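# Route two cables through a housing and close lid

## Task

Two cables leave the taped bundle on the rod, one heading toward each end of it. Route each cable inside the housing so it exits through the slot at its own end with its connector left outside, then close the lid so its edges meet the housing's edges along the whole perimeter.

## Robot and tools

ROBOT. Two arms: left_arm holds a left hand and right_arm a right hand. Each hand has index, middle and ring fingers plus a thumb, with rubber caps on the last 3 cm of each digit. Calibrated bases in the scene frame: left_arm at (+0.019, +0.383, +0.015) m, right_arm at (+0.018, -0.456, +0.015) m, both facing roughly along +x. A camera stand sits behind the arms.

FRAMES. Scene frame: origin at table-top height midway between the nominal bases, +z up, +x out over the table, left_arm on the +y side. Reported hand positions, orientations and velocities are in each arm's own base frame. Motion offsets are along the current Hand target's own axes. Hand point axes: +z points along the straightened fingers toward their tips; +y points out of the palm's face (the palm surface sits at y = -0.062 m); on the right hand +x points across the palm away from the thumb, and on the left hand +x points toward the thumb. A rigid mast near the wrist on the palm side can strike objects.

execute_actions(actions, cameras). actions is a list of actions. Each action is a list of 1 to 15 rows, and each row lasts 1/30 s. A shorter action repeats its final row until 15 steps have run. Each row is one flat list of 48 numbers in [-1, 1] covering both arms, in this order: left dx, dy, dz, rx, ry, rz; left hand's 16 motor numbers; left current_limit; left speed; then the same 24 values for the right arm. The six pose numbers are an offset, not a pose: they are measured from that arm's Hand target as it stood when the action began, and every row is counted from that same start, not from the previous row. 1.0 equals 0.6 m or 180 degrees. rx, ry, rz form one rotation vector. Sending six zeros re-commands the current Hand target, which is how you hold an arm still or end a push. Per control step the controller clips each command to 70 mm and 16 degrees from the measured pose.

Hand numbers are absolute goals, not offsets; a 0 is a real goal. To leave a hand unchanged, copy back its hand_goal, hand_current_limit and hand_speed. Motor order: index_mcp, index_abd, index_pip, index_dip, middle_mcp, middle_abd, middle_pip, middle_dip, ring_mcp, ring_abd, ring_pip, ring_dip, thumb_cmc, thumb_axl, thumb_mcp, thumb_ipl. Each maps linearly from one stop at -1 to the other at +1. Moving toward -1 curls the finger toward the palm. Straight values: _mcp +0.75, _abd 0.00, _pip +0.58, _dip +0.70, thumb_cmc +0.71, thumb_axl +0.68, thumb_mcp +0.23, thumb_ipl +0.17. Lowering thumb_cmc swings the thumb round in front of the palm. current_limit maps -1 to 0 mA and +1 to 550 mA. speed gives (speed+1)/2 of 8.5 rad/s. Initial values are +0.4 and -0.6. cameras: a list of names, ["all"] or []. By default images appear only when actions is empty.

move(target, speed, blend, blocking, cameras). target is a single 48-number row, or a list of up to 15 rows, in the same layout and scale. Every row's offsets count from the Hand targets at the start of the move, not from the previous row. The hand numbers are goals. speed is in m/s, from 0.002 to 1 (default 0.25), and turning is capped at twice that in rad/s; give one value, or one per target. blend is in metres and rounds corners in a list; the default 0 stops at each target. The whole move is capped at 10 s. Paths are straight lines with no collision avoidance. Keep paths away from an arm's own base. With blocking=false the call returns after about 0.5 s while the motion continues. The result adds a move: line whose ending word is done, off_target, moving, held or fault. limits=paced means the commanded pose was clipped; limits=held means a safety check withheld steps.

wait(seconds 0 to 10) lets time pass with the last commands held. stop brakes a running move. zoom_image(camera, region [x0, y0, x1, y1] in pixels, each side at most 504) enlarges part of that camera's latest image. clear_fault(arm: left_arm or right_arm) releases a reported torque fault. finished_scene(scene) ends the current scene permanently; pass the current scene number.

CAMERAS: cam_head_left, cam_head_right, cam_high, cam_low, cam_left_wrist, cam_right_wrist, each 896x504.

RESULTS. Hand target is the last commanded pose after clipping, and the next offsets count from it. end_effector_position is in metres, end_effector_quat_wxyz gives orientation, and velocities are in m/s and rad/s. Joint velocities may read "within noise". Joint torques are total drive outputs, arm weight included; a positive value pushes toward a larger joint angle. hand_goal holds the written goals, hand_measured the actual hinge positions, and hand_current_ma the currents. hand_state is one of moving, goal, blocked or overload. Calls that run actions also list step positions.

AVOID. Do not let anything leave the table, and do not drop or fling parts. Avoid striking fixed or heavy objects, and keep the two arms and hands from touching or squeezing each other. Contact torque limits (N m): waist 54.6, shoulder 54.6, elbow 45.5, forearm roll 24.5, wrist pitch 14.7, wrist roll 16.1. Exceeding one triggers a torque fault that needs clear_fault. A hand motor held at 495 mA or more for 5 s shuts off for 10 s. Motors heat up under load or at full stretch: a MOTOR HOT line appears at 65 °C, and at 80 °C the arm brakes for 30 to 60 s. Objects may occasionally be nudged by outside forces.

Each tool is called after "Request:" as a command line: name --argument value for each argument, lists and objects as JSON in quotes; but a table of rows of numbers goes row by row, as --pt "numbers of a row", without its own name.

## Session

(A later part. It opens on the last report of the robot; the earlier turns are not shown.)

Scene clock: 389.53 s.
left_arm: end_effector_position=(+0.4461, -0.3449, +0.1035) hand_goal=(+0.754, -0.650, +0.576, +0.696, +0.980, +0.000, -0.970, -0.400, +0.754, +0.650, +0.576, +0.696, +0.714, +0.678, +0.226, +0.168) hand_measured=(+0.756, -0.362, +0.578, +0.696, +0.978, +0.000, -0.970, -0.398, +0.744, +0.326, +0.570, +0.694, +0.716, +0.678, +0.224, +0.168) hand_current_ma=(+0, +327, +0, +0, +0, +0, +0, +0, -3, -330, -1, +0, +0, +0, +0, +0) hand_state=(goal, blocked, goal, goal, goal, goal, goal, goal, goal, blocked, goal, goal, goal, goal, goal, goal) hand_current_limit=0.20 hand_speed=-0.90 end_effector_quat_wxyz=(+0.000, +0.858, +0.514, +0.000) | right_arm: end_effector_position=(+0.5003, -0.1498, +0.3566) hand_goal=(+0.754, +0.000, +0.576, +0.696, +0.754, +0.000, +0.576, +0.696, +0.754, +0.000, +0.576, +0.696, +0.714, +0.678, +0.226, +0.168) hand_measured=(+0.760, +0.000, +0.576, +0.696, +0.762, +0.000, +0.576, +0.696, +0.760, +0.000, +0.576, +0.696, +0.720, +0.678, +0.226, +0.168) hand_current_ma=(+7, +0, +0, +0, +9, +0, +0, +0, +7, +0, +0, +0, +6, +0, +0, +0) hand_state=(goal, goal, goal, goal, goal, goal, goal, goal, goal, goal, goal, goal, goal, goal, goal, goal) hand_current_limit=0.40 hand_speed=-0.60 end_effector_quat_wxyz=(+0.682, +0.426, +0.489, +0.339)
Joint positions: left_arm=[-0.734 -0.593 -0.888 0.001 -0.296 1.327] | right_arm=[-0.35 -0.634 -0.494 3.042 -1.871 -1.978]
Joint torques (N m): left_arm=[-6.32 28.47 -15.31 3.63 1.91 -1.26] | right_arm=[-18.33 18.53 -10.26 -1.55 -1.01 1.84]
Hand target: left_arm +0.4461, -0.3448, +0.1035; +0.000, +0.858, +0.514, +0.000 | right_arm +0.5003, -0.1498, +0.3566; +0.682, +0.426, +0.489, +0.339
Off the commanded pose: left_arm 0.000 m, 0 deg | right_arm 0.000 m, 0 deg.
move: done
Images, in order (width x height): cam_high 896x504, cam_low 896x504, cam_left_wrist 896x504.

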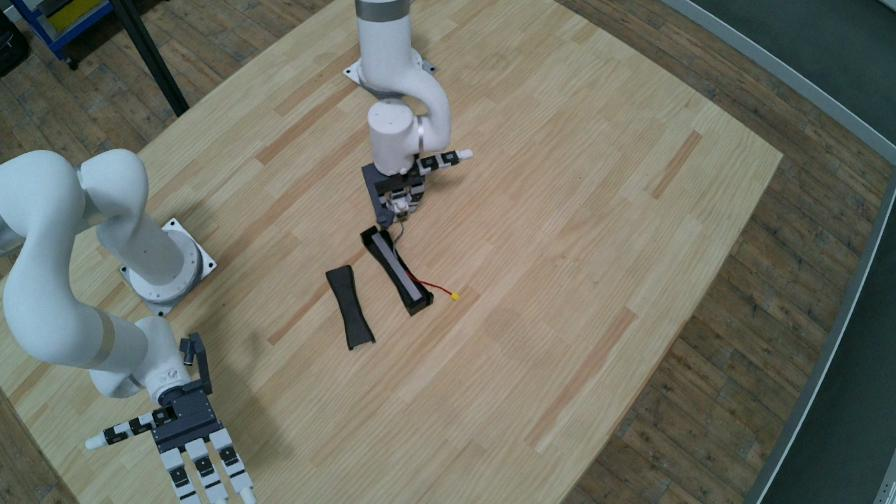

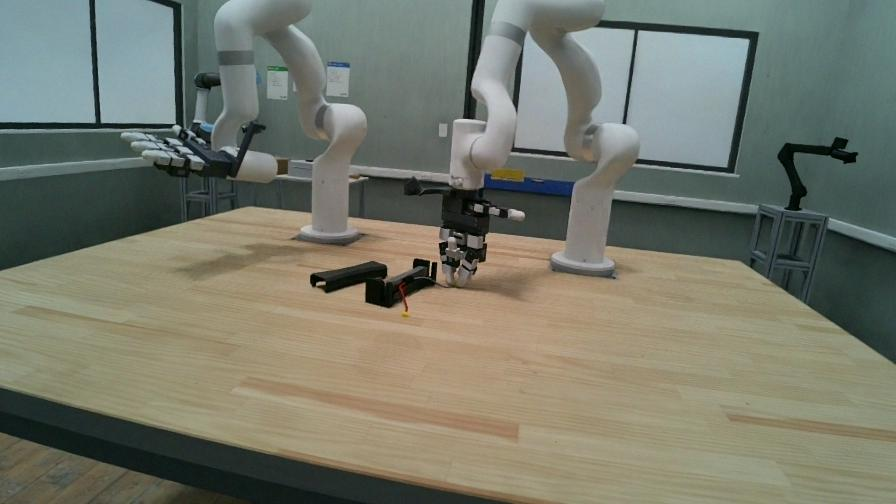

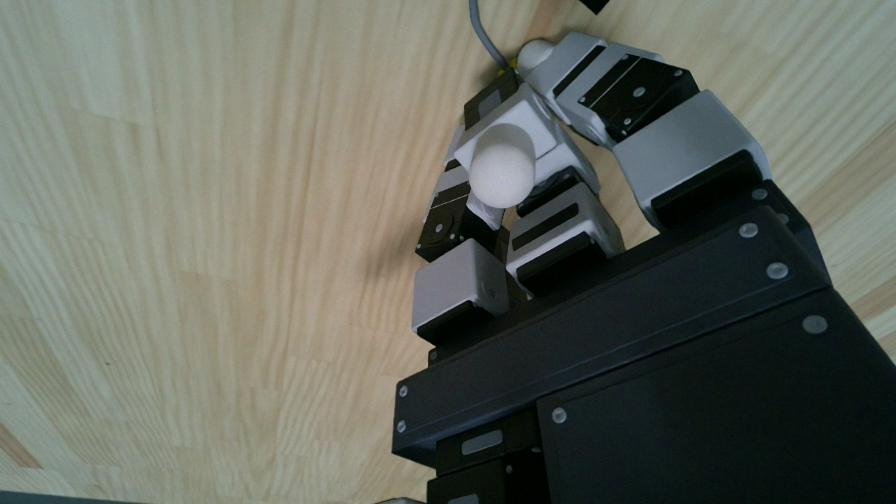

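Request:
move --target '[0,0,-0.05,0,0,0,0.754,-0.65,0.576,0.696,0.98,0,-0.97,-0.4,0.754,0.65,0.576,0.696,0.714,0.678,0.226,0.168,0.2,-0.9,0,0,0,0,0,0,0.754,0,0.576,0.696,0.754,0,0.576,0.696,0.754,0,0.576,0.696,0.714,0.678,0.226,0.168,0.4,-0.6]' --speed 0.03 --cameras '["cam_high","cam_low","cam_left_wrist"]'

Request:
zoom_image --camera "cam_low" --region '[360, 230, 500, 310]'

Scene clock: 396.30 s.
left_arm: end_effector_position=(+0.4461, -0.3448, +0.1335) hand_goal=(+0.754, -0.650, +0.576, +0.696, +0.980, +0.000, -0.970, -0.400, +0.754, +0.650, +0.576, +0.696, +0.714, +0.678, +0.226, +0.168) hand_measured=(+0.758, -0.400, +0.578, +0.696, +0.978, -0.004, -0.976, -0.398, +0.742, +0.386, +0.570, +0.694, +0.716, +0.678, +0.224, +0.168) hand_current_ma=(+0, +330, +0, +0, +0, +0, -1, +0, -3, -330, -1, +0, +0, +0, +0, +0) hand_state=(goal, blocked, goal, goal, goal, goal, goal, goal, goal, blocked, goal, goal, goal, goal, goal, goal) hand_current_limit=0.20 hand_speed=-0.90 end_effector_quat_wxyz=(+0.000, +0.858, +0.514, +0.000) | right_arm: end_effector_position=(+0.5003, -0.1498, +0.3566) hand_goal=(+0.754, +0.000, +0.576, +0.696, +0.754, +0.000, +0.576, +0.696, +0.754, +0.000, +0.576, +0.696, +0.714, +0.678, +0.226, +0.168) hand_measured=(+0.760, +0.000, +0.576, +0.696, +0.762, +0.000, +0.576, +0.696, +0.760, +0.000, +0.576, +0.696, +0.720, +0.678, +0.226, +0.168) hand_current_ma=(+7, +0, +0, +0, +9, +0, +0, +0, +7, +0, +0, +0, +6, +0, +0, +0) hand_state=(goal, goal, goal, goal, goal, goal, goal, goal, goal, goal, goal, goal, goal, goal, goal, goal) hand_current_limit=0.40 hand_speed=-0.60 end_effector_quat_wxyz=(+0.682, +0.426, +0.489, +0.339)
Joint positions: left_arm=[-0.734 -0.528 -0.884 0.001 -0.356 1.327] | right_arm=[-0.35 -0.634 -0.494 3.042 -1.871 -1.978]
Joint torques (N m): left_arm=[11.01 44.37 -14.03 -1.75 -2.8 0.68] | right_arm=[-17.4 19.3 -10.1 -1.47 -1.07 1.84]
Hand target: left_arm +0.4461, -0.3449, +0.1335; +0.000, +0.858, +0.514, +0.000 | right_arm +0.5003, -0.1498, +0.3566; +0.682, +0.426, +0.489, +0.339
Off the commanded pose: left_arm 0.000 m, 0 deg | right_arm 0.000 m, 0 deg.
move: done
Images, in order (width x height): cam_high 896x504, cam_low 896x504, cam_left_wrist 896x504.

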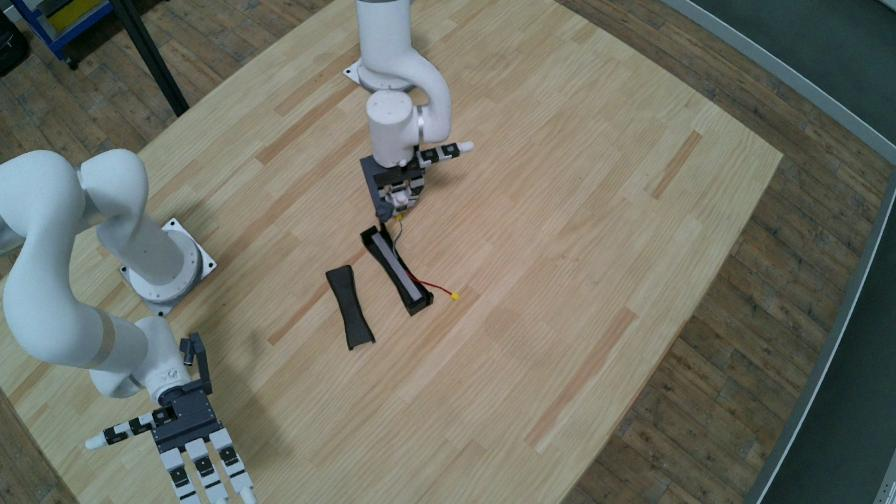

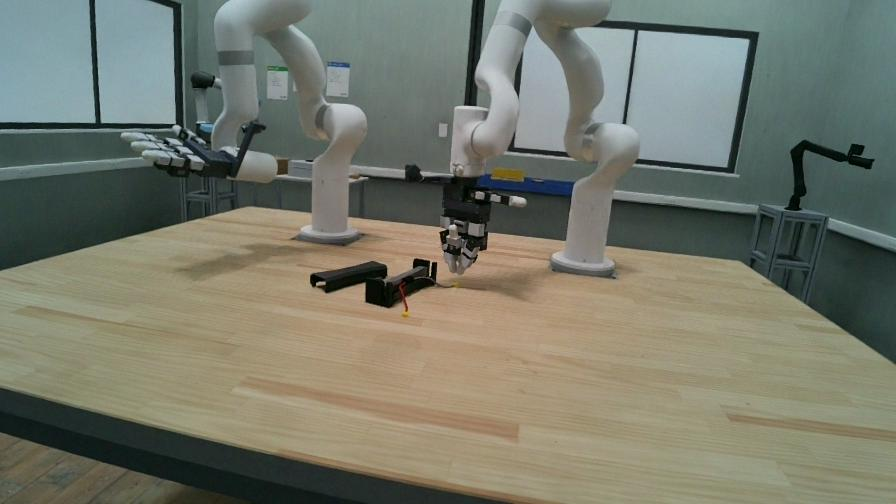

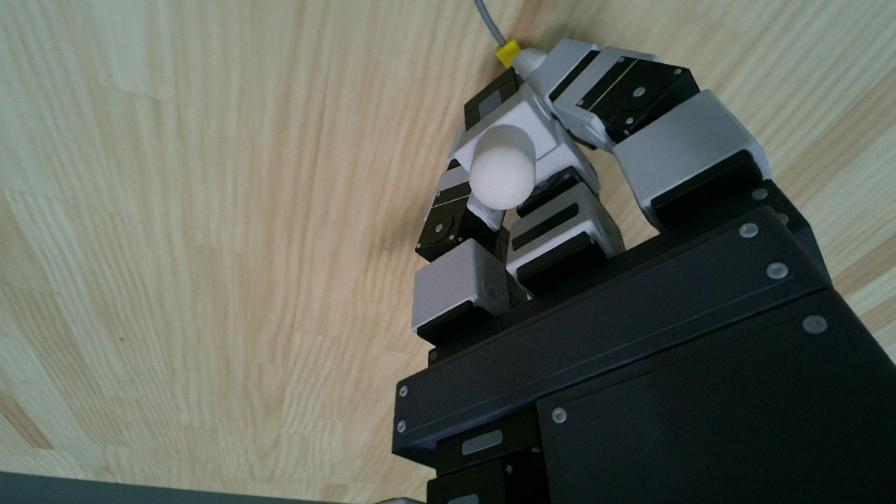

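Scaled by 3.600 from the camera's 896x504 image, which has a finer 1280x720 frame.

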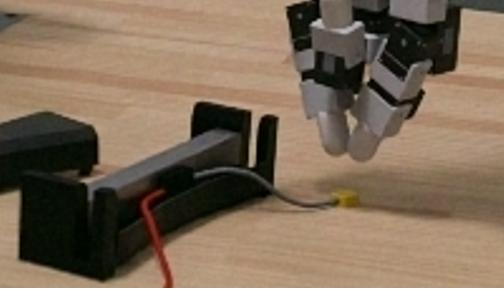

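Request:
move --target '[-0.0833,0.0388,0,0,0,0.1667,0.754,-0.2,0.576,0.696,0.98,0,-0.97,-0.4,0.754,0.2,0.576,0.696,0.714,0.678,0.226,0.168,0.2,-0.8,0,0,0,0,0,0,0.754,0,0.576,0.696,0.754,0,0.576,0.696,0.754,0,0.576,0.696,0.714,0.678,0.226,0.168,0.4,-0.6]' --speed 0.08 --cameras '["cam_high","cam_low","cam_left_wrist","cam_head_right"]'

Request:
zoom_image --camera "cam_low" --region '[400, 240, 490, 300]'

Request:
zoom_image --camera "cam_high" --region '[360, 180, 440, 240]'

Scene clock: 464.00 s.
left_arm: end_effector_position=(+0.4431, -0.3999, +0.1335) hand_goal=(+0.754, -0.200, +0.576, +0.696, +0.980, +0.000, -0.970, -0.400, +0.754, +0.200, +0.576, +0.696, +0.714, +0.678, +0.226, +0.168) hand_measured=(+0.756, -0.202, +0.578, +0.696, +0.980, -0.002, -0.970, -0.398, +0.748, +0.202, +0.572, +0.694, +0.716, +0.678, +0.224, +0.168) hand_current_ma=(+0, +0, +0, +0, +0, +0, +0, +0, -1, +0, +0, +0, +0, +0, +0, +0) hand_state=(goal, goal, goal, goal, goal, goal, goal, goal, goal, goal, goal, goal, goal, goal, goal, goal) hand_current_limit=0.20 hand_speed=-0.80 end_effector_quat_wxyz=(+0.000, +0.962, +0.275, +0.000) | right_arm: end_effector_position=(+0.5003, -0.1498, +0.3566) hand_goal=(+0.754, +0.000, +0.576, +0.696, +0.754, +0.000, +0.576, +0.696, +0.754, +0.000, +0.576, +0.696, +0.714, +0.678, +0.226, +0.168) hand_measured=(+0.760, +0.000, +0.576, +0.696, +0.762, +0.000, +0.576, +0.696, +0.760, +0.000, +0.576, +0.696, +0.720, +0.678, +0.226, +0.168) hand_current_ma=(+7, +0, +0, +0, +9, +0, +0, +0, +7, +0, +0, +0, +6, +0, +0, +0) hand_state=(goal, goal, goal, goal, goal, goal, goal, goal, goal, goal, goal, goal, goal, goal, goal, goal) hand_current_limit=0.40 hand_speed=-0.60 end_effector_quat_wxyz=(+0.682, +0.426, +0.489, +0.339)
Joint positions: left_arm=[-0.731 -0.57 -0.954 0.001 -0.385 1.853] | right_arm=[-0.35 -0.634 -0.494 3.042 -1.871 -1.978]
Joint torques (N m): left_arm=[15.22 20.42 -33.3 -2.58 -2.74 1.09] | right_arm=[-16.95 19.27 -9.76 -1.59 -1.29 1.89]
Hand target: left_arm +0.4431, -0.3999, +0.1335; +0.000, +0.962, +0.275, +0.000 | right_arm +0.5003, -0.1498, +0.3566; +0.682, +0.426, +0.489, +0.339
Off the commanded pose: left_arm 0.000 m, 0 deg | right_arm 0.000 m, 0 deg.
move: done
Images, in order (width x height): cam_head_right 896x504, cam_high 896x504, cam_low 896x504, cam_left_wrist 896x504.

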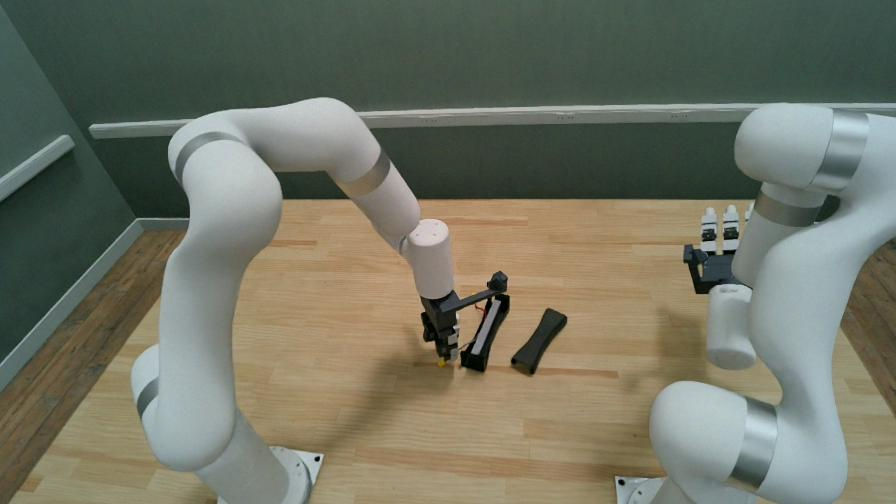

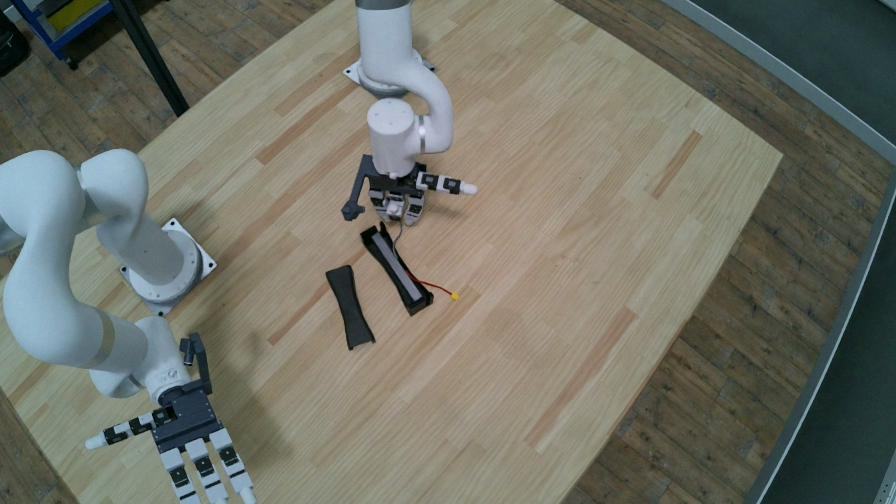

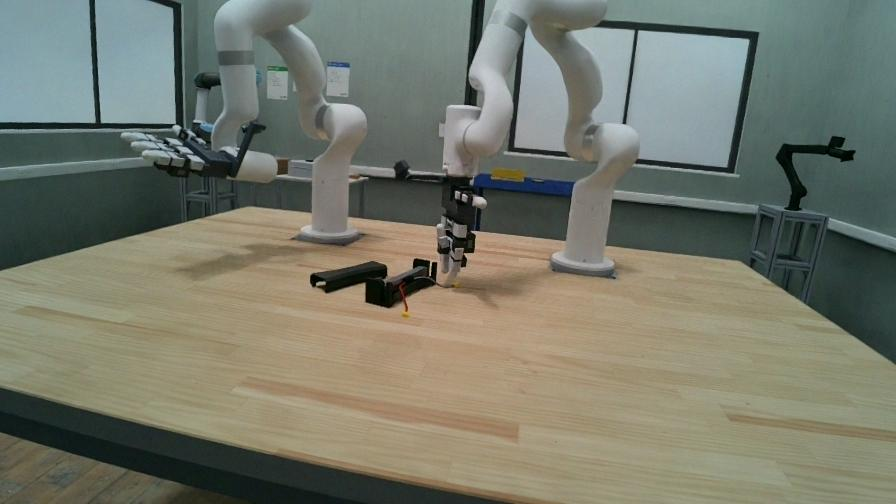

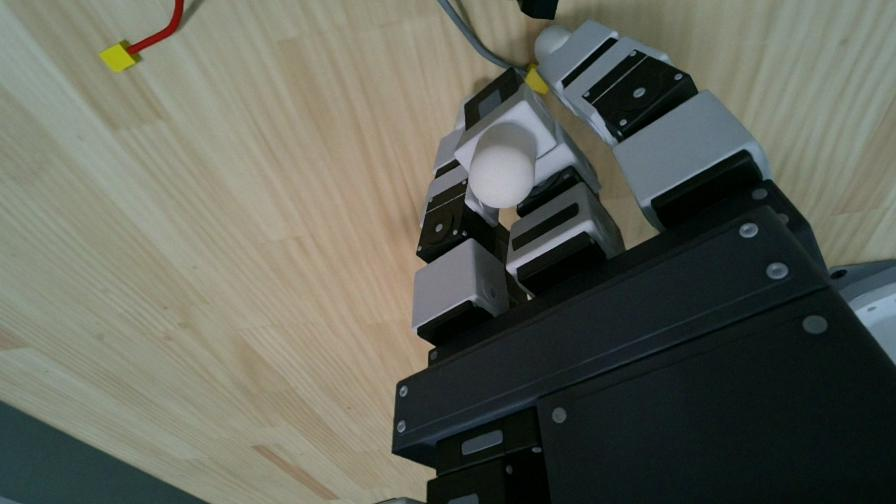

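Scaled by 5.600 from the camera's 896x504 image, which has a finer 1280x720 frame.

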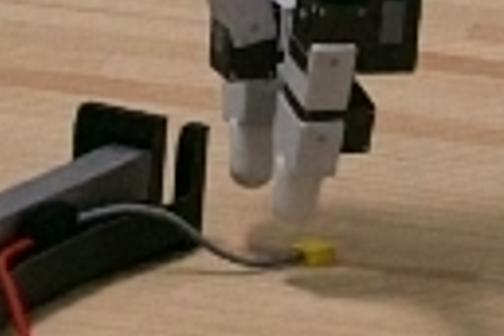

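Scaled by 6.300 from the camera's 896x504 image, which has a finer 1280x720 frame.

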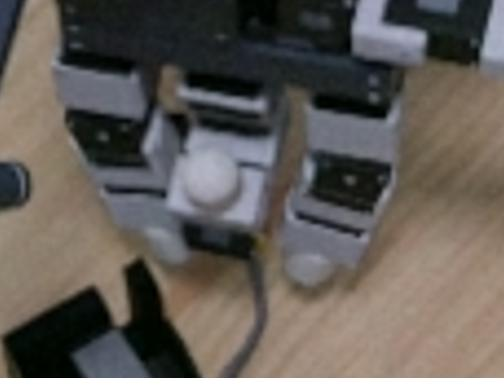

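Request:
move --target '[0.0027,0.0113,0.0442,0,0,0,0.754,-0.2,0.576,0.696,0.98,0,-0.97,-0.4,0.754,0.2,0.576,0.696,0.714,0.678,0.226,0.168,0.2,-0.8,0,0,0,0,0,0,0.754,0,0.576,0.696,0.754,0,0.576,0.696,0.754,0,0.576,0.696,0.714,0.678,0.226,0.168,0.4,-0.6]' --speed 0.05 --cameras '["cam_high","cam_low","cam_left_wrist","cam_head_right"]'

Request:
zoom_image --camera "cam_low" --region '[420, 255, 480, 300]'

Request:
zoom_image --camera "cam_high" --region '[370, 200, 430, 245]'

Request:
zoom_image --camera "cam_left_wrist" --region '[430, 0, 630, 120]'

Scene clock: 498.27 s.
left_arm: end_effector_position=(+0.4481, -0.4048, +0.1070) hand_goal=(+0.754, -0.200, +0.576, +0.696, +0.980, +0.000, -0.970, -0.400, +0.754, +0.200, +0.576, +0.696, +0.714, +0.678, +0.226, +0.168) hand_measured=(+0.756, -0.202, +0.578, +0.696, +0.980, -0.002, -0.970, -0.398, +0.748, +0.202, +0.572, +0.694, +0.716, +0.678, +0.224, +0.168) hand_current_ma=(+0, +0, +0, +0, +0, +0, +0, +0, -1, +0, +0, +0, +0, +0, +0, +0) hand_state=(goal, goal, goal, goal, goal, goal, goal, goal, goal, goal, goal, goal, goal, goal, goal, goal) hand_current_limit=0.20 hand_speed=-0.80 end_effector_quat_wxyz=(+0.000, +0.962, +0.275, +0.000) | right_arm: end_effector_position=(+0.5003, -0.1498, +0.3566) hand_goal=(+0.754, +0.000, +0.576, +0.696, +0.754, +0.000, +0.576, +0.696, +0.754, +0.000, +0.576, +0.696, +0.714, +0.678, +0.226, +0.168) hand_measured=(+0.760, +0.000, +0.576, +0.696, +0.762, +0.000, +0.576, +0.696, +0.760, +0.000, +0.576, +0.696, +0.720, +0.678, +0.226, +0.168) hand_current_ma=(+7, +0, +0, +0, +9, +0, +0, +0, +7, +0, +0, +0, +6, +0, +0, +0) hand_state=(goal, goal, goal, goal, goal, goal, goal, goal, goal, goal, goal, goal, goal, goal, goal, goal) hand_current_limit=0.40 hand_speed=-0.60 end_effector_quat_wxyz=(+0.682, +0.426, +0.489, +0.339)
Joint positions: left_arm=[-0.732 -0.636 -0.979 0.001 -0.344 1.853] | right_arm=[-0.35 -0.634 -0.494 3.042 -1.871 -1.978]
Joint torques (N m): left_arm=[-13.36 22.76 -32.58 -0.34 3.12 -1.26] | right_arm=[-17.58 18.97 -10 -1.48 -1.42 1.82]
Hand target: left_arm +0.4481, -0.4048, +0.1070; +0.000, +0.962, +0.275, +0.000 | right_arm +0.5003, -0.1498, +0.3566; +0.682, +0.426, +0.489, +0.339
Off the commanded pose: left_arm 0.000 m, 0 deg | right_arm 0.000 m, 0 deg.
move: done
Images, in order (width x height): cam_head_right 896x504, cam_high 896x504, cam_low 896x504, cam_left_wrist 896x504.

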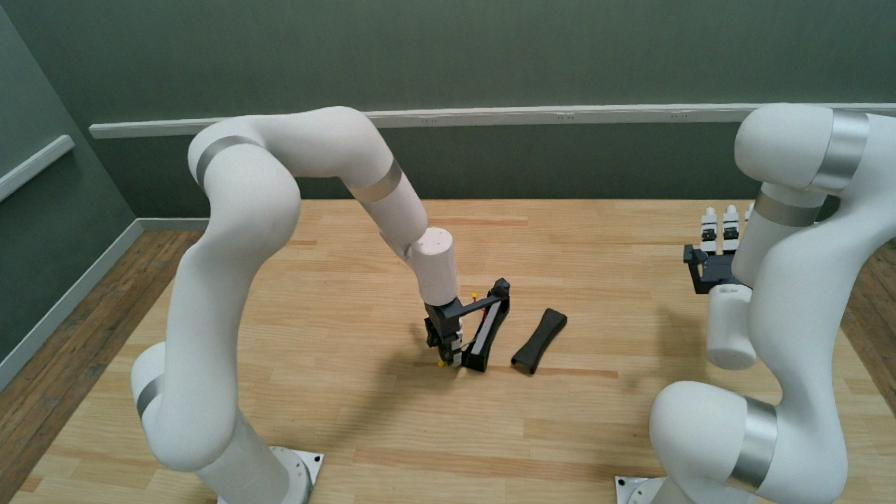

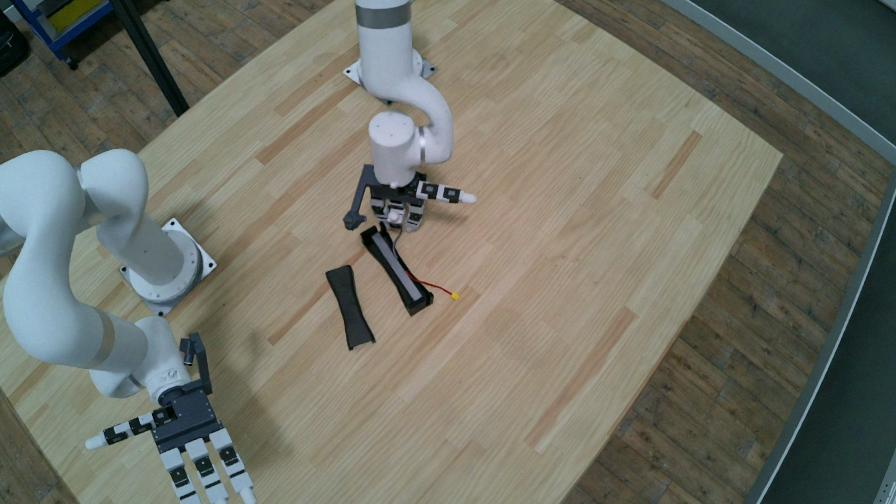

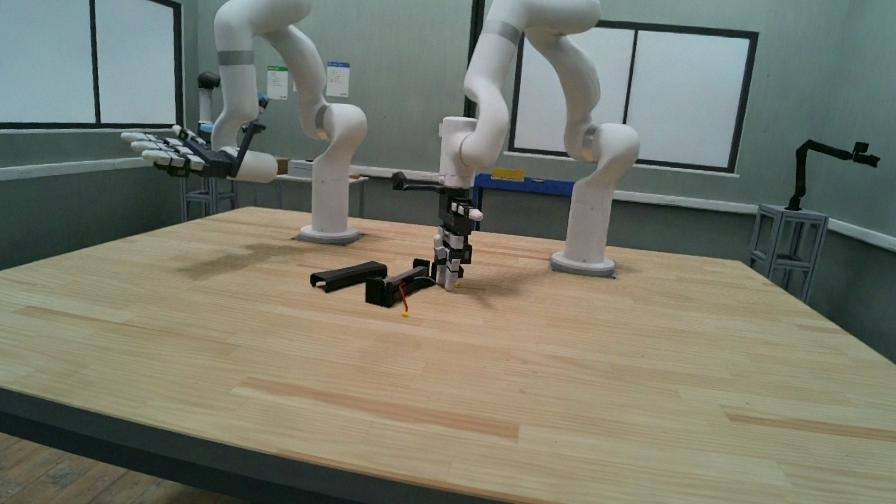

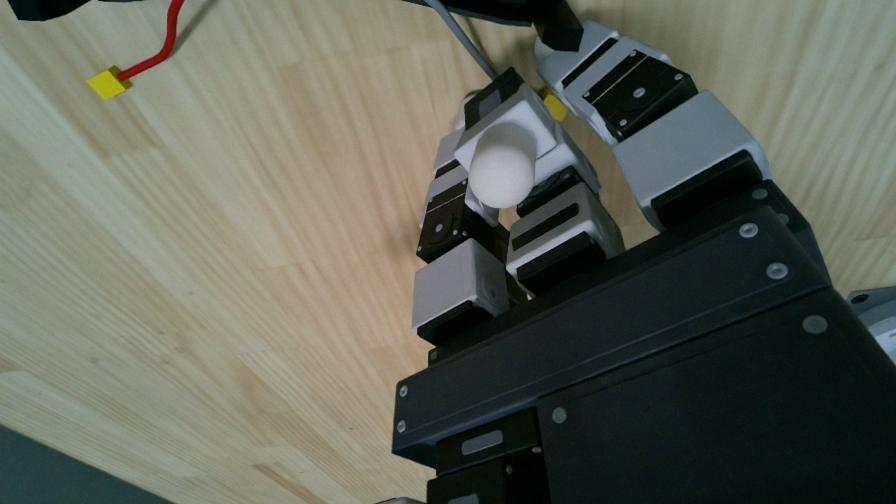

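Scaled by 8.400 from the camera's 896x504 image, which has a finer 1280x720 frame.

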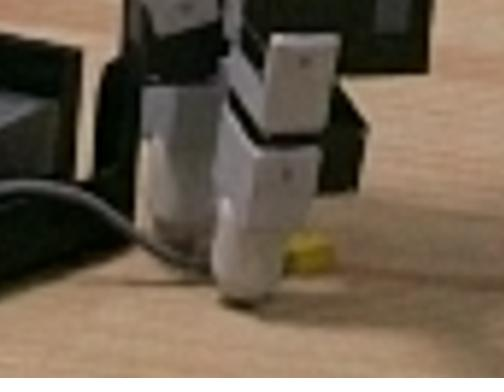

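Scaled by 8.400 from the camera's 896x504 image, which has a finer 1280x720 frame.

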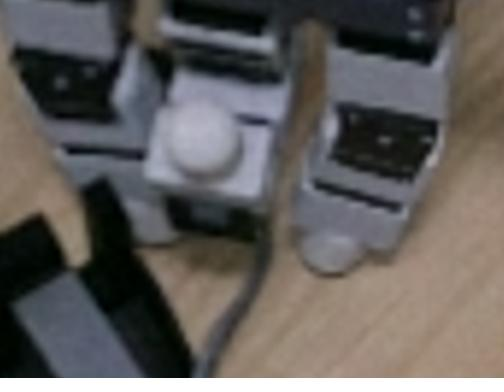

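Scaled by 2.520 from the camera's 896x504 image, which has a finer 1280x720 frame.

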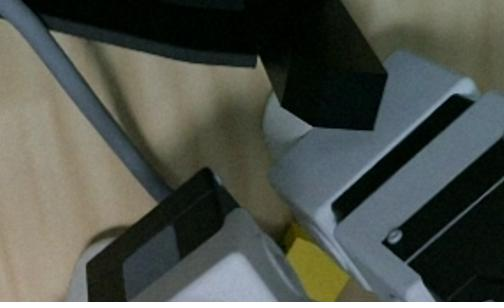

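Request:
move --pt "0 0 0 0 0 0 0.754 -0.3 0.576 0.696 0.98 0 -0.97 -0.4 0.754 0.3 0.576 0.696 0.714 0.678 0.226 0.168 0.2 -0.8 0 0 0 0 0 0 0.754 0 0.576 0.696 0.754 0 0.576 0.696 0.754 0 0.576 0.696 0.714 0.678 0.226 0.168 0.4 -0.6" --pt "0 0 0.0042 0 0 0 0.754 -0.3 0.576 0.696 0.98 0 -0.97 -0.4 0.754 0.3 0.576 0.696 0.714 0.678 0.226 0.168 0.2 -0.8 0 0 0 0 0 0 0.754 0 0.576 0.696 0.754 0 0.576 0.696 0.754 0 0.576 0.696 0.714 0.678 0.226 0.168 0.4 -0.6" --pt "0 0 0.0042 0 0 0 0.754 -0.6 0.576 0.696 0.98 0 -0.97 -0.4 0.754 0.6 0.576 0.696 0.714 0.678 0.226 0.168 0.2 -0.9 0 0 0 0 0 0 0.754 0 0.576 0.696 0.754 0 0.576 0.696 0.754 0 0.576 0.696 0.714 0.678 0.226 0.168 0.4 -0.6" --speed 0.03 --cameras '["cam_high","cam_low","cam_left_wrist"]'

Request:
zoom_image --camera "cam_low" --region '[420, 255, 480, 300]'

Request:
zoom_image --camera "cam_high" --region '[370, 200, 430, 245]'

Request:
zoom_image --camera "cam_left_wrist" --region '[430, 0, 630, 120]'

Scene clock: 519.77 s.
left_arm: end_effector_position=(+0.4481, -0.4048, +0.1045) hand_goal=(+0.754, -0.600, +0.576, +0.696, +0.980, +0.000, -0.970, -0.400, +0.754, +0.600, +0.576, +0.696, +0.714, +0.678, +0.226, +0.168) hand_measured=(+0.754, -0.392, +0.578, +0.696, +0.980, -0.002, -0.976, -0.398, +0.748, +0.390, +0.572, +0.694, +0.716, +0.678, +0.224, +0.168) hand_current_ma=(+0, +329, +0, +0, +0, +0, -1, +0, -1, -328, +0, +0, +0, +0, +0, +0) hand_state=(goal, moving, goal, goal, goal, goal, goal, goal, goal, moving, goal, goal, goal, goal, goal, goal) hand_current_limit=0.20 hand_speed=-0.90 end_effector_quat_wxyz=(+0.000, +0.962, +0.275, +0.000) | right_arm: end_effector_position=(+0.5003, -0.1498, +0.3566) hand_goal=(+0.754, +0.000, +0.576, +0.696, +0.754, +0.000, +0.576, +0.696, +0.754, +0.000, +0.576, +0.696, +0.714, +0.678, +0.226, +0.168) hand_measured=(+0.760, +0.000, +0.576, +0.696, +0.762, +0.000, +0.576, +0.696, +0.760, +0.000, +0.576, +0.696, +0.720, +0.678, +0.226, +0.168) hand_current_ma=(+7, +0, +0, +0, +9, +0, +0, +0, +7, +0, +0, +0, +6, +0, +0, +0) hand_state=(goal, goal, goal, goal, goal, goal, goal, goal, goal, goal, goal, goal, goal, goal, goal, goal) hand_current_limit=0.40 hand_speed=-0.60 end_effector_quat_wxyz=(+0.682, +0.426, +0.489, +0.339)
Joint positions: left_arm=[-0.732 -0.641 -0.979 0.001 -0.339 1.853] | right_arm=[-0.35 -0.634 -0.494 3.042 -1.871 -1.978]
Joint torques (N m): left_arm=[-13 22.55 -32.74 2.34 3.19 -1.22] | right_arm=[-17.36 18.97 -9.78 -1.42 -1.49 1.83]
Hand target: left_arm +0.4481, -0.4048, +0.1045; +0.000, +0.962, +0.275, +0.000 | right_arm +0.5003, -0.1498, +0.3566; +0.682, +0.426, +0.489, +0.339
Off the commanded pose: left_arm 0.000 m, 0 deg | right_arm 0.000 m, 0 deg.
move: done
Images, in order (width x height): cam_high 896x504, cam_low 896x504, cam_left_wrist 896x504.

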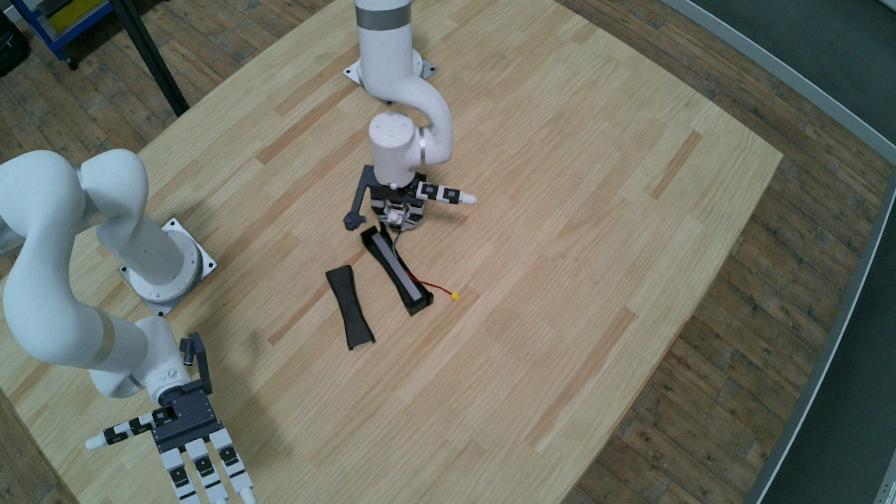

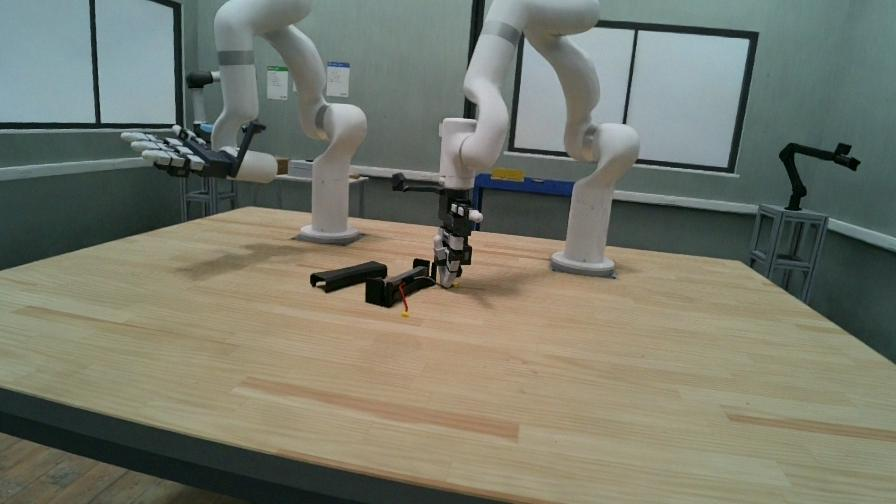

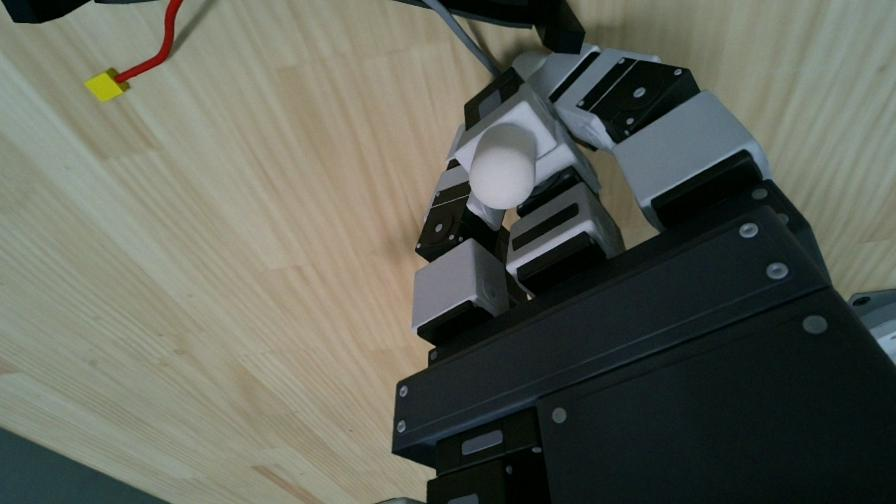

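Scaled by 8.400 from the camera's 896x504 image, which has a finer 1280x720 frame.

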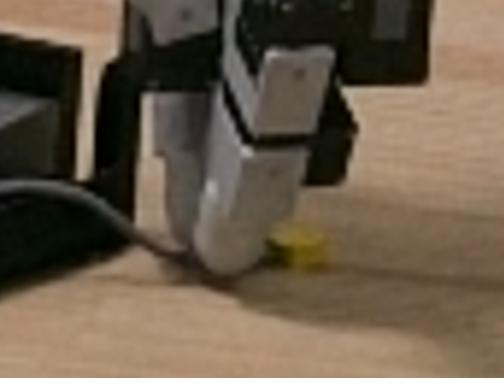

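Scaled by 8.400 from the camera's 896x504 image, which has a finer 1280x720 frame.

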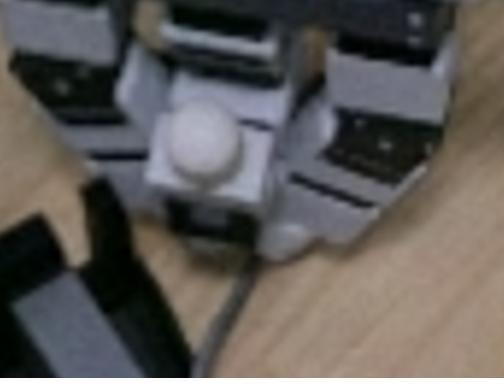

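Scaled by 2.520 from the camera's 896x504 image, which has a finer 1280x720 frame.

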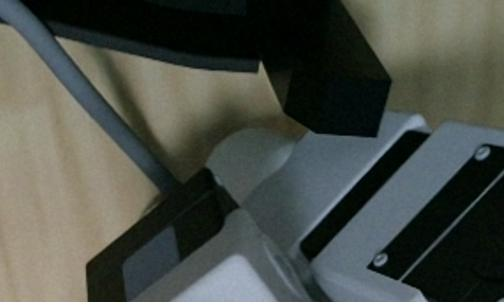

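Request:
move --target '[0,0,-0.0333,0,0,0,0.754,-0.6,0.576,0.696,0.98,0,-0.97,-0.4,0.754,0.6,0.576,0.696,0.714,0.678,0.226,0.168,0.2,-0.9,0,0,0,0,0,0,0.754,0,0.576,0.696,0.754,0,0.576,0.696,0.754,0,0.576,0.696,0.714,0.678,0.226,0.168,0.4,-0.6]' --speed 0.03 --cameras '["cam_high","cam_low"]'

Request:
zoom_image --camera "cam_low" --region '[360, 230, 500, 310]'

Scene clock: 529.40 s.
left_arm: end_effector_position=(+0.4481, -0.4048, +0.1244) hand_goal=(+0.754, -0.600, +0.576, +0.696, +0.980, +0.000, -0.970, -0.400, +0.754, +0.600, +0.576, +0.696, +0.714, +0.678, +0.226, +0.168) hand_measured=(+0.754, -0.392, +0.578, +0.696, +0.980, -0.002, -0.976, -0.398, +0.748, +0.390, +0.572, +0.694, +0.716, +0.678, +0.224, +0.168) hand_current_ma=(+0, +330, +0, +0, +0, +0, -1, +0, -1, -330, +0, +0, +0, +0, +0, +0) hand_state=(goal, blocked, goal, goal, goal, goal, goal, goal, goal, blocked, goal, goal, goal, goal, goal, goal) hand_current_limit=0.20 hand_speed=-0.90 end_effector_quat_wxyz=(+0.000, +0.962, +0.275, +0.000) | right_arm: end_effector_position=(+0.5003, -0.1498, +0.3566) hand_goal=(+0.754, +0.000, +0.576, +0.696, +0.754, +0.000, +0.576, +0.696, +0.754, +0.000, +0.576, +0.696, +0.714, +0.678, +0.226, +0.168) hand_measured=(+0.760, +0.000, +0.576, +0.696, +0.762, +0.000, +0.576, +0.696, +0.760, +0.000, +0.576, +0.696, +0.720, +0.678, +0.226, +0.168) hand_current_ma=(+7, +0, +0, +0, +9, +0, +0, +0, +7, +0, +0, +0, +6, +0, +0, +0) hand_state=(goal, goal, goal, goal, goal, goal, goal, goal, goal, goal, goal, goal, goal, goal, goal, goal) hand_current_limit=0.40 hand_speed=-0.60 end_effector_quat_wxyz=(+0.682, +0.426, +0.489, +0.339)
Joint positions: left_arm=[-0.732 -0.6 -0.976 0.001 -0.376 1.853] | right_arm=[-0.35 -0.634 -0.494 3.042 -1.871 -1.978]
Joint torques (N m): left_arm=[-13.28 46.25 -14.63 -0.81 -2.76 -0.16] | right_arm=[-16.88 19.21 -9.74 -1.61 -1.52 1.84]
Hand target: left_arm +0.4481, -0.4048, +0.1244; +0.000, +0.962, +0.275, +0.000 | right_arm +0.5003, -0.1498, +0.3566; +0.682, +0.426, +0.489, +0.339
Off the commanded pose: left_arm 0.000 m, 0 deg | right_arm 0.000 m, 0 deg.
move: done
Images, in order (width x height): cam_high 896x504, cam_low 896x504.

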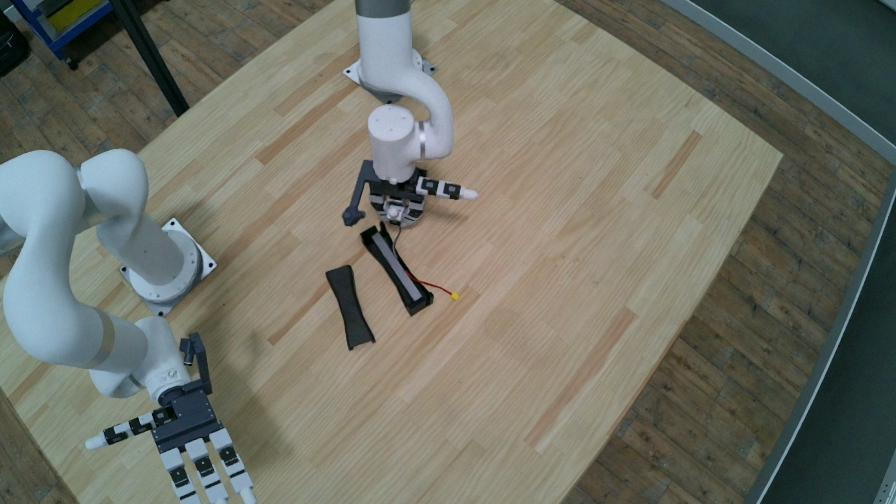

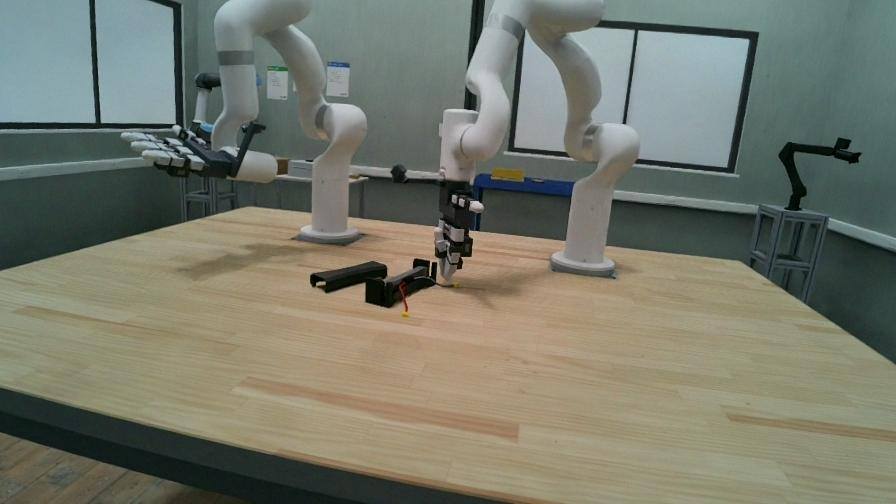

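Scaled by 3.600 from the camera's 896x504 image, which has a finer 1280x720 frame.

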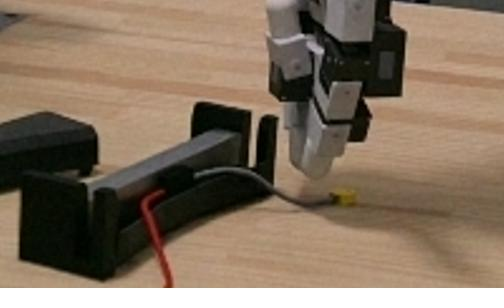

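Request:
move --target '[-0.0678,0.0398,-0.0177,0,0,0.1667,0.754,-0.24,0.576,0.696,0.98,0,-0.97,-0.4,0.754,0.24,0.576,0.696,0.714,0.678,0.226,0.168,0.2,-0.8,0,0,0,0,0,0,0.754,0,0.576,0.696,0.754,0,0.576,0.696,0.754,0,0.576,0.696,0.714,0.678,0.226,0.168,0.4,-0.6]' --speed 0.08 --cameras '["cam_high","cam_low","cam_left_wrist"]'

Request:
zoom_image --camera "cam_low" --region '[400, 240, 490, 300]'

Request:
zoom_image --camera "cam_high" --region '[360, 190, 440, 250]'

Request:
zoom_image --camera "cam_left_wrist" --region '[380, 0, 630, 150]'

Scene clock: 625.90 s.
left_arm: end_effector_position=(+0.4261, -0.4466, +0.1350) hand_goal=(+0.754, -0.240, +0.576, +0.696, +0.980, +0.000, -0.970, -0.400, +0.754, +0.240, +0.576, +0.696, +0.714, +0.678, +0.226, +0.168) hand_measured=(+0.754, -0.242, +0.578, +0.696, +0.980, -0.002, -0.970, -0.398, +0.748, +0.242, +0.572, +0.694, +0.716, +0.678, +0.224, +0.168) hand_current_ma=(+0, +0, +0, +0, +0, +0, +0, +0, -1, +0, +0, +0, +0, +0, +0, +0) hand_state=(goal, goal, goal, goal, goal, goal, goal, goal, goal, goal, goal, goal, goal, goal, goal, goal) hand_current_limit=0.20 hand_speed=-0.80 end_effector_quat_wxyz=(+0.000, +1.000, +0.016, +0.000) | right_arm: end_effector_position=(+0.5003, -0.1498, +0.3566) hand_goal=(+0.754, +0.000, +0.576, +0.696, +0.754, +0.000, +0.576, +0.696, +0.754, +0.000, +0.576, +0.696, +0.714, +0.678, +0.226, +0.168) hand_measured=(+0.760, +0.000, +0.576, +0.696, +0.762, +0.000, +0.576, +0.696, +0.760, +0.000, +0.576, +0.696, +0.720, +0.678, +0.226, +0.168) hand_current_ma=(+7, +0, +0, +0, +9, +0, +0, +0, +7, +0, +0, +0, +6, +0, +0, +0) hand_state=(goal, goal, goal, goal, goal, goal, goal, goal, goal, goal, goal, goal, goal, goal, goal, goal) hand_current_limit=0.40 hand_speed=-0.60 end_effector_quat_wxyz=(+0.682, +0.426, +0.489, +0.339)
Joint positions: left_arm=[-0.735 -0.623 -1.05 0.001 -0.428 2.373] | right_arm=[-0.35 -0.634 -0.494 3.042 -1.871 -1.978]
Joint torques (N m): left_arm=[-9.24 22.94 -34.58 -2.34 -2.72 1.12] | right_arm=[-16.52 19.32 -9.67 -1.14 -1.74 1.77]
Hand target: left_arm +0.4261, -0.4466, +0.1350; +0.000, +1.000, +0.016, +0.000 | right_arm +0.5003, -0.1498, +0.3566; +0.682, +0.426, +0.489, +0.339
Off the commanded pose: left_arm 0.000 m, 0 deg | right_arm 0.000 m, 0 deg.
move: done
Images, in order (width x height): cam_high 896x504, cam_low 896x504, cam_left_wrist 896x504.

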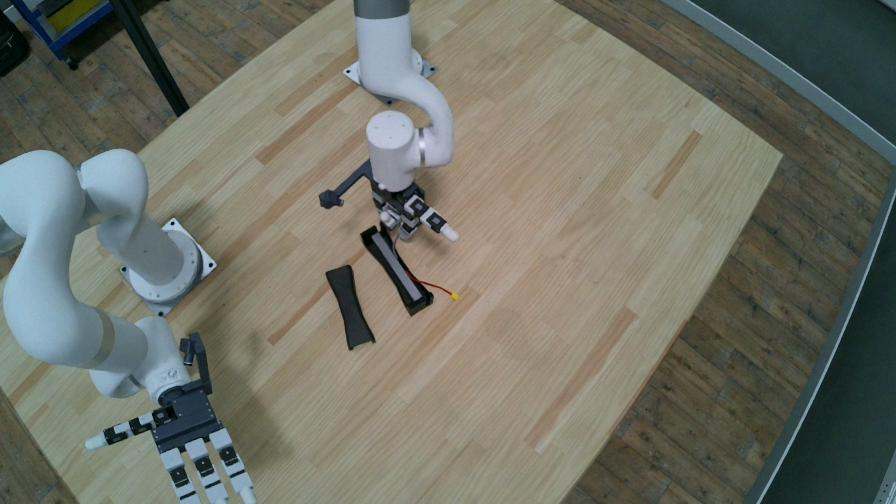

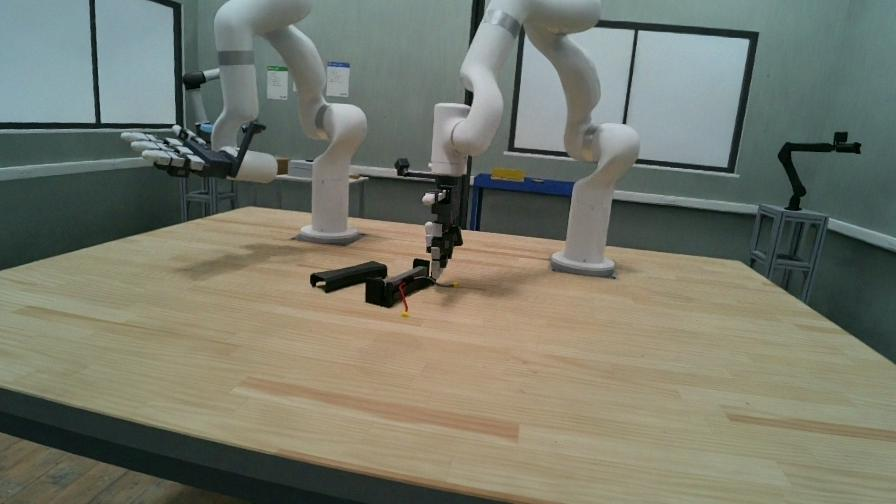

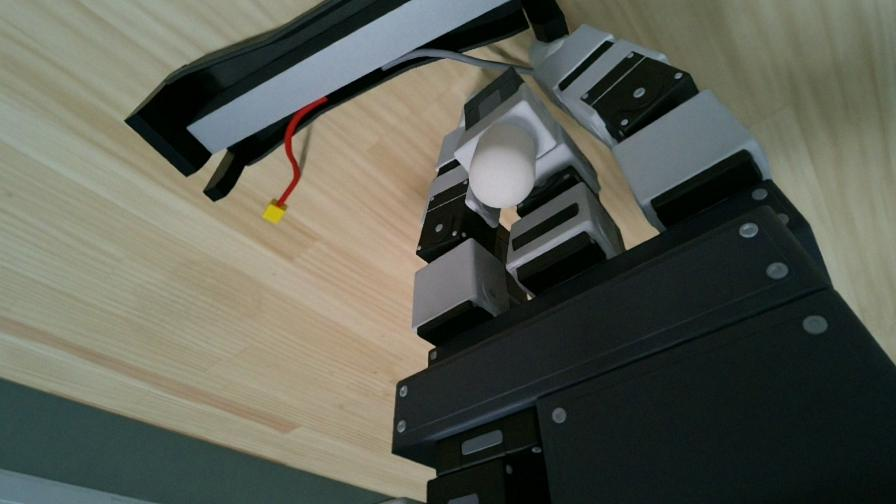

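Scaled by 5.600 from the camera's 896x504 image, which has a finer 1280x720 frame.

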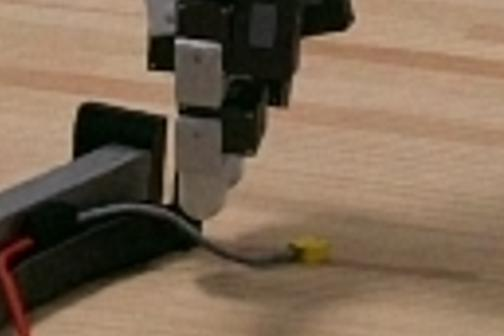

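Scaled by 6.300 from the camera's 896x504 image, which has a finer 1280x720 frame.

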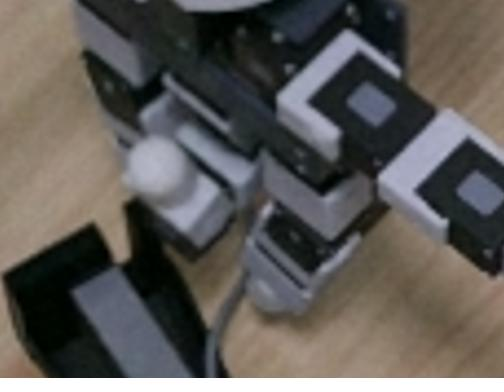

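Scaled by 2.016 from the camera's 896x504 image, which has a finer 1280x720 frame.

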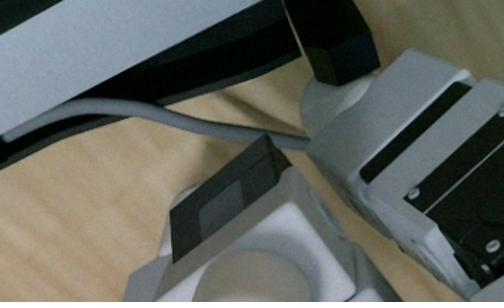

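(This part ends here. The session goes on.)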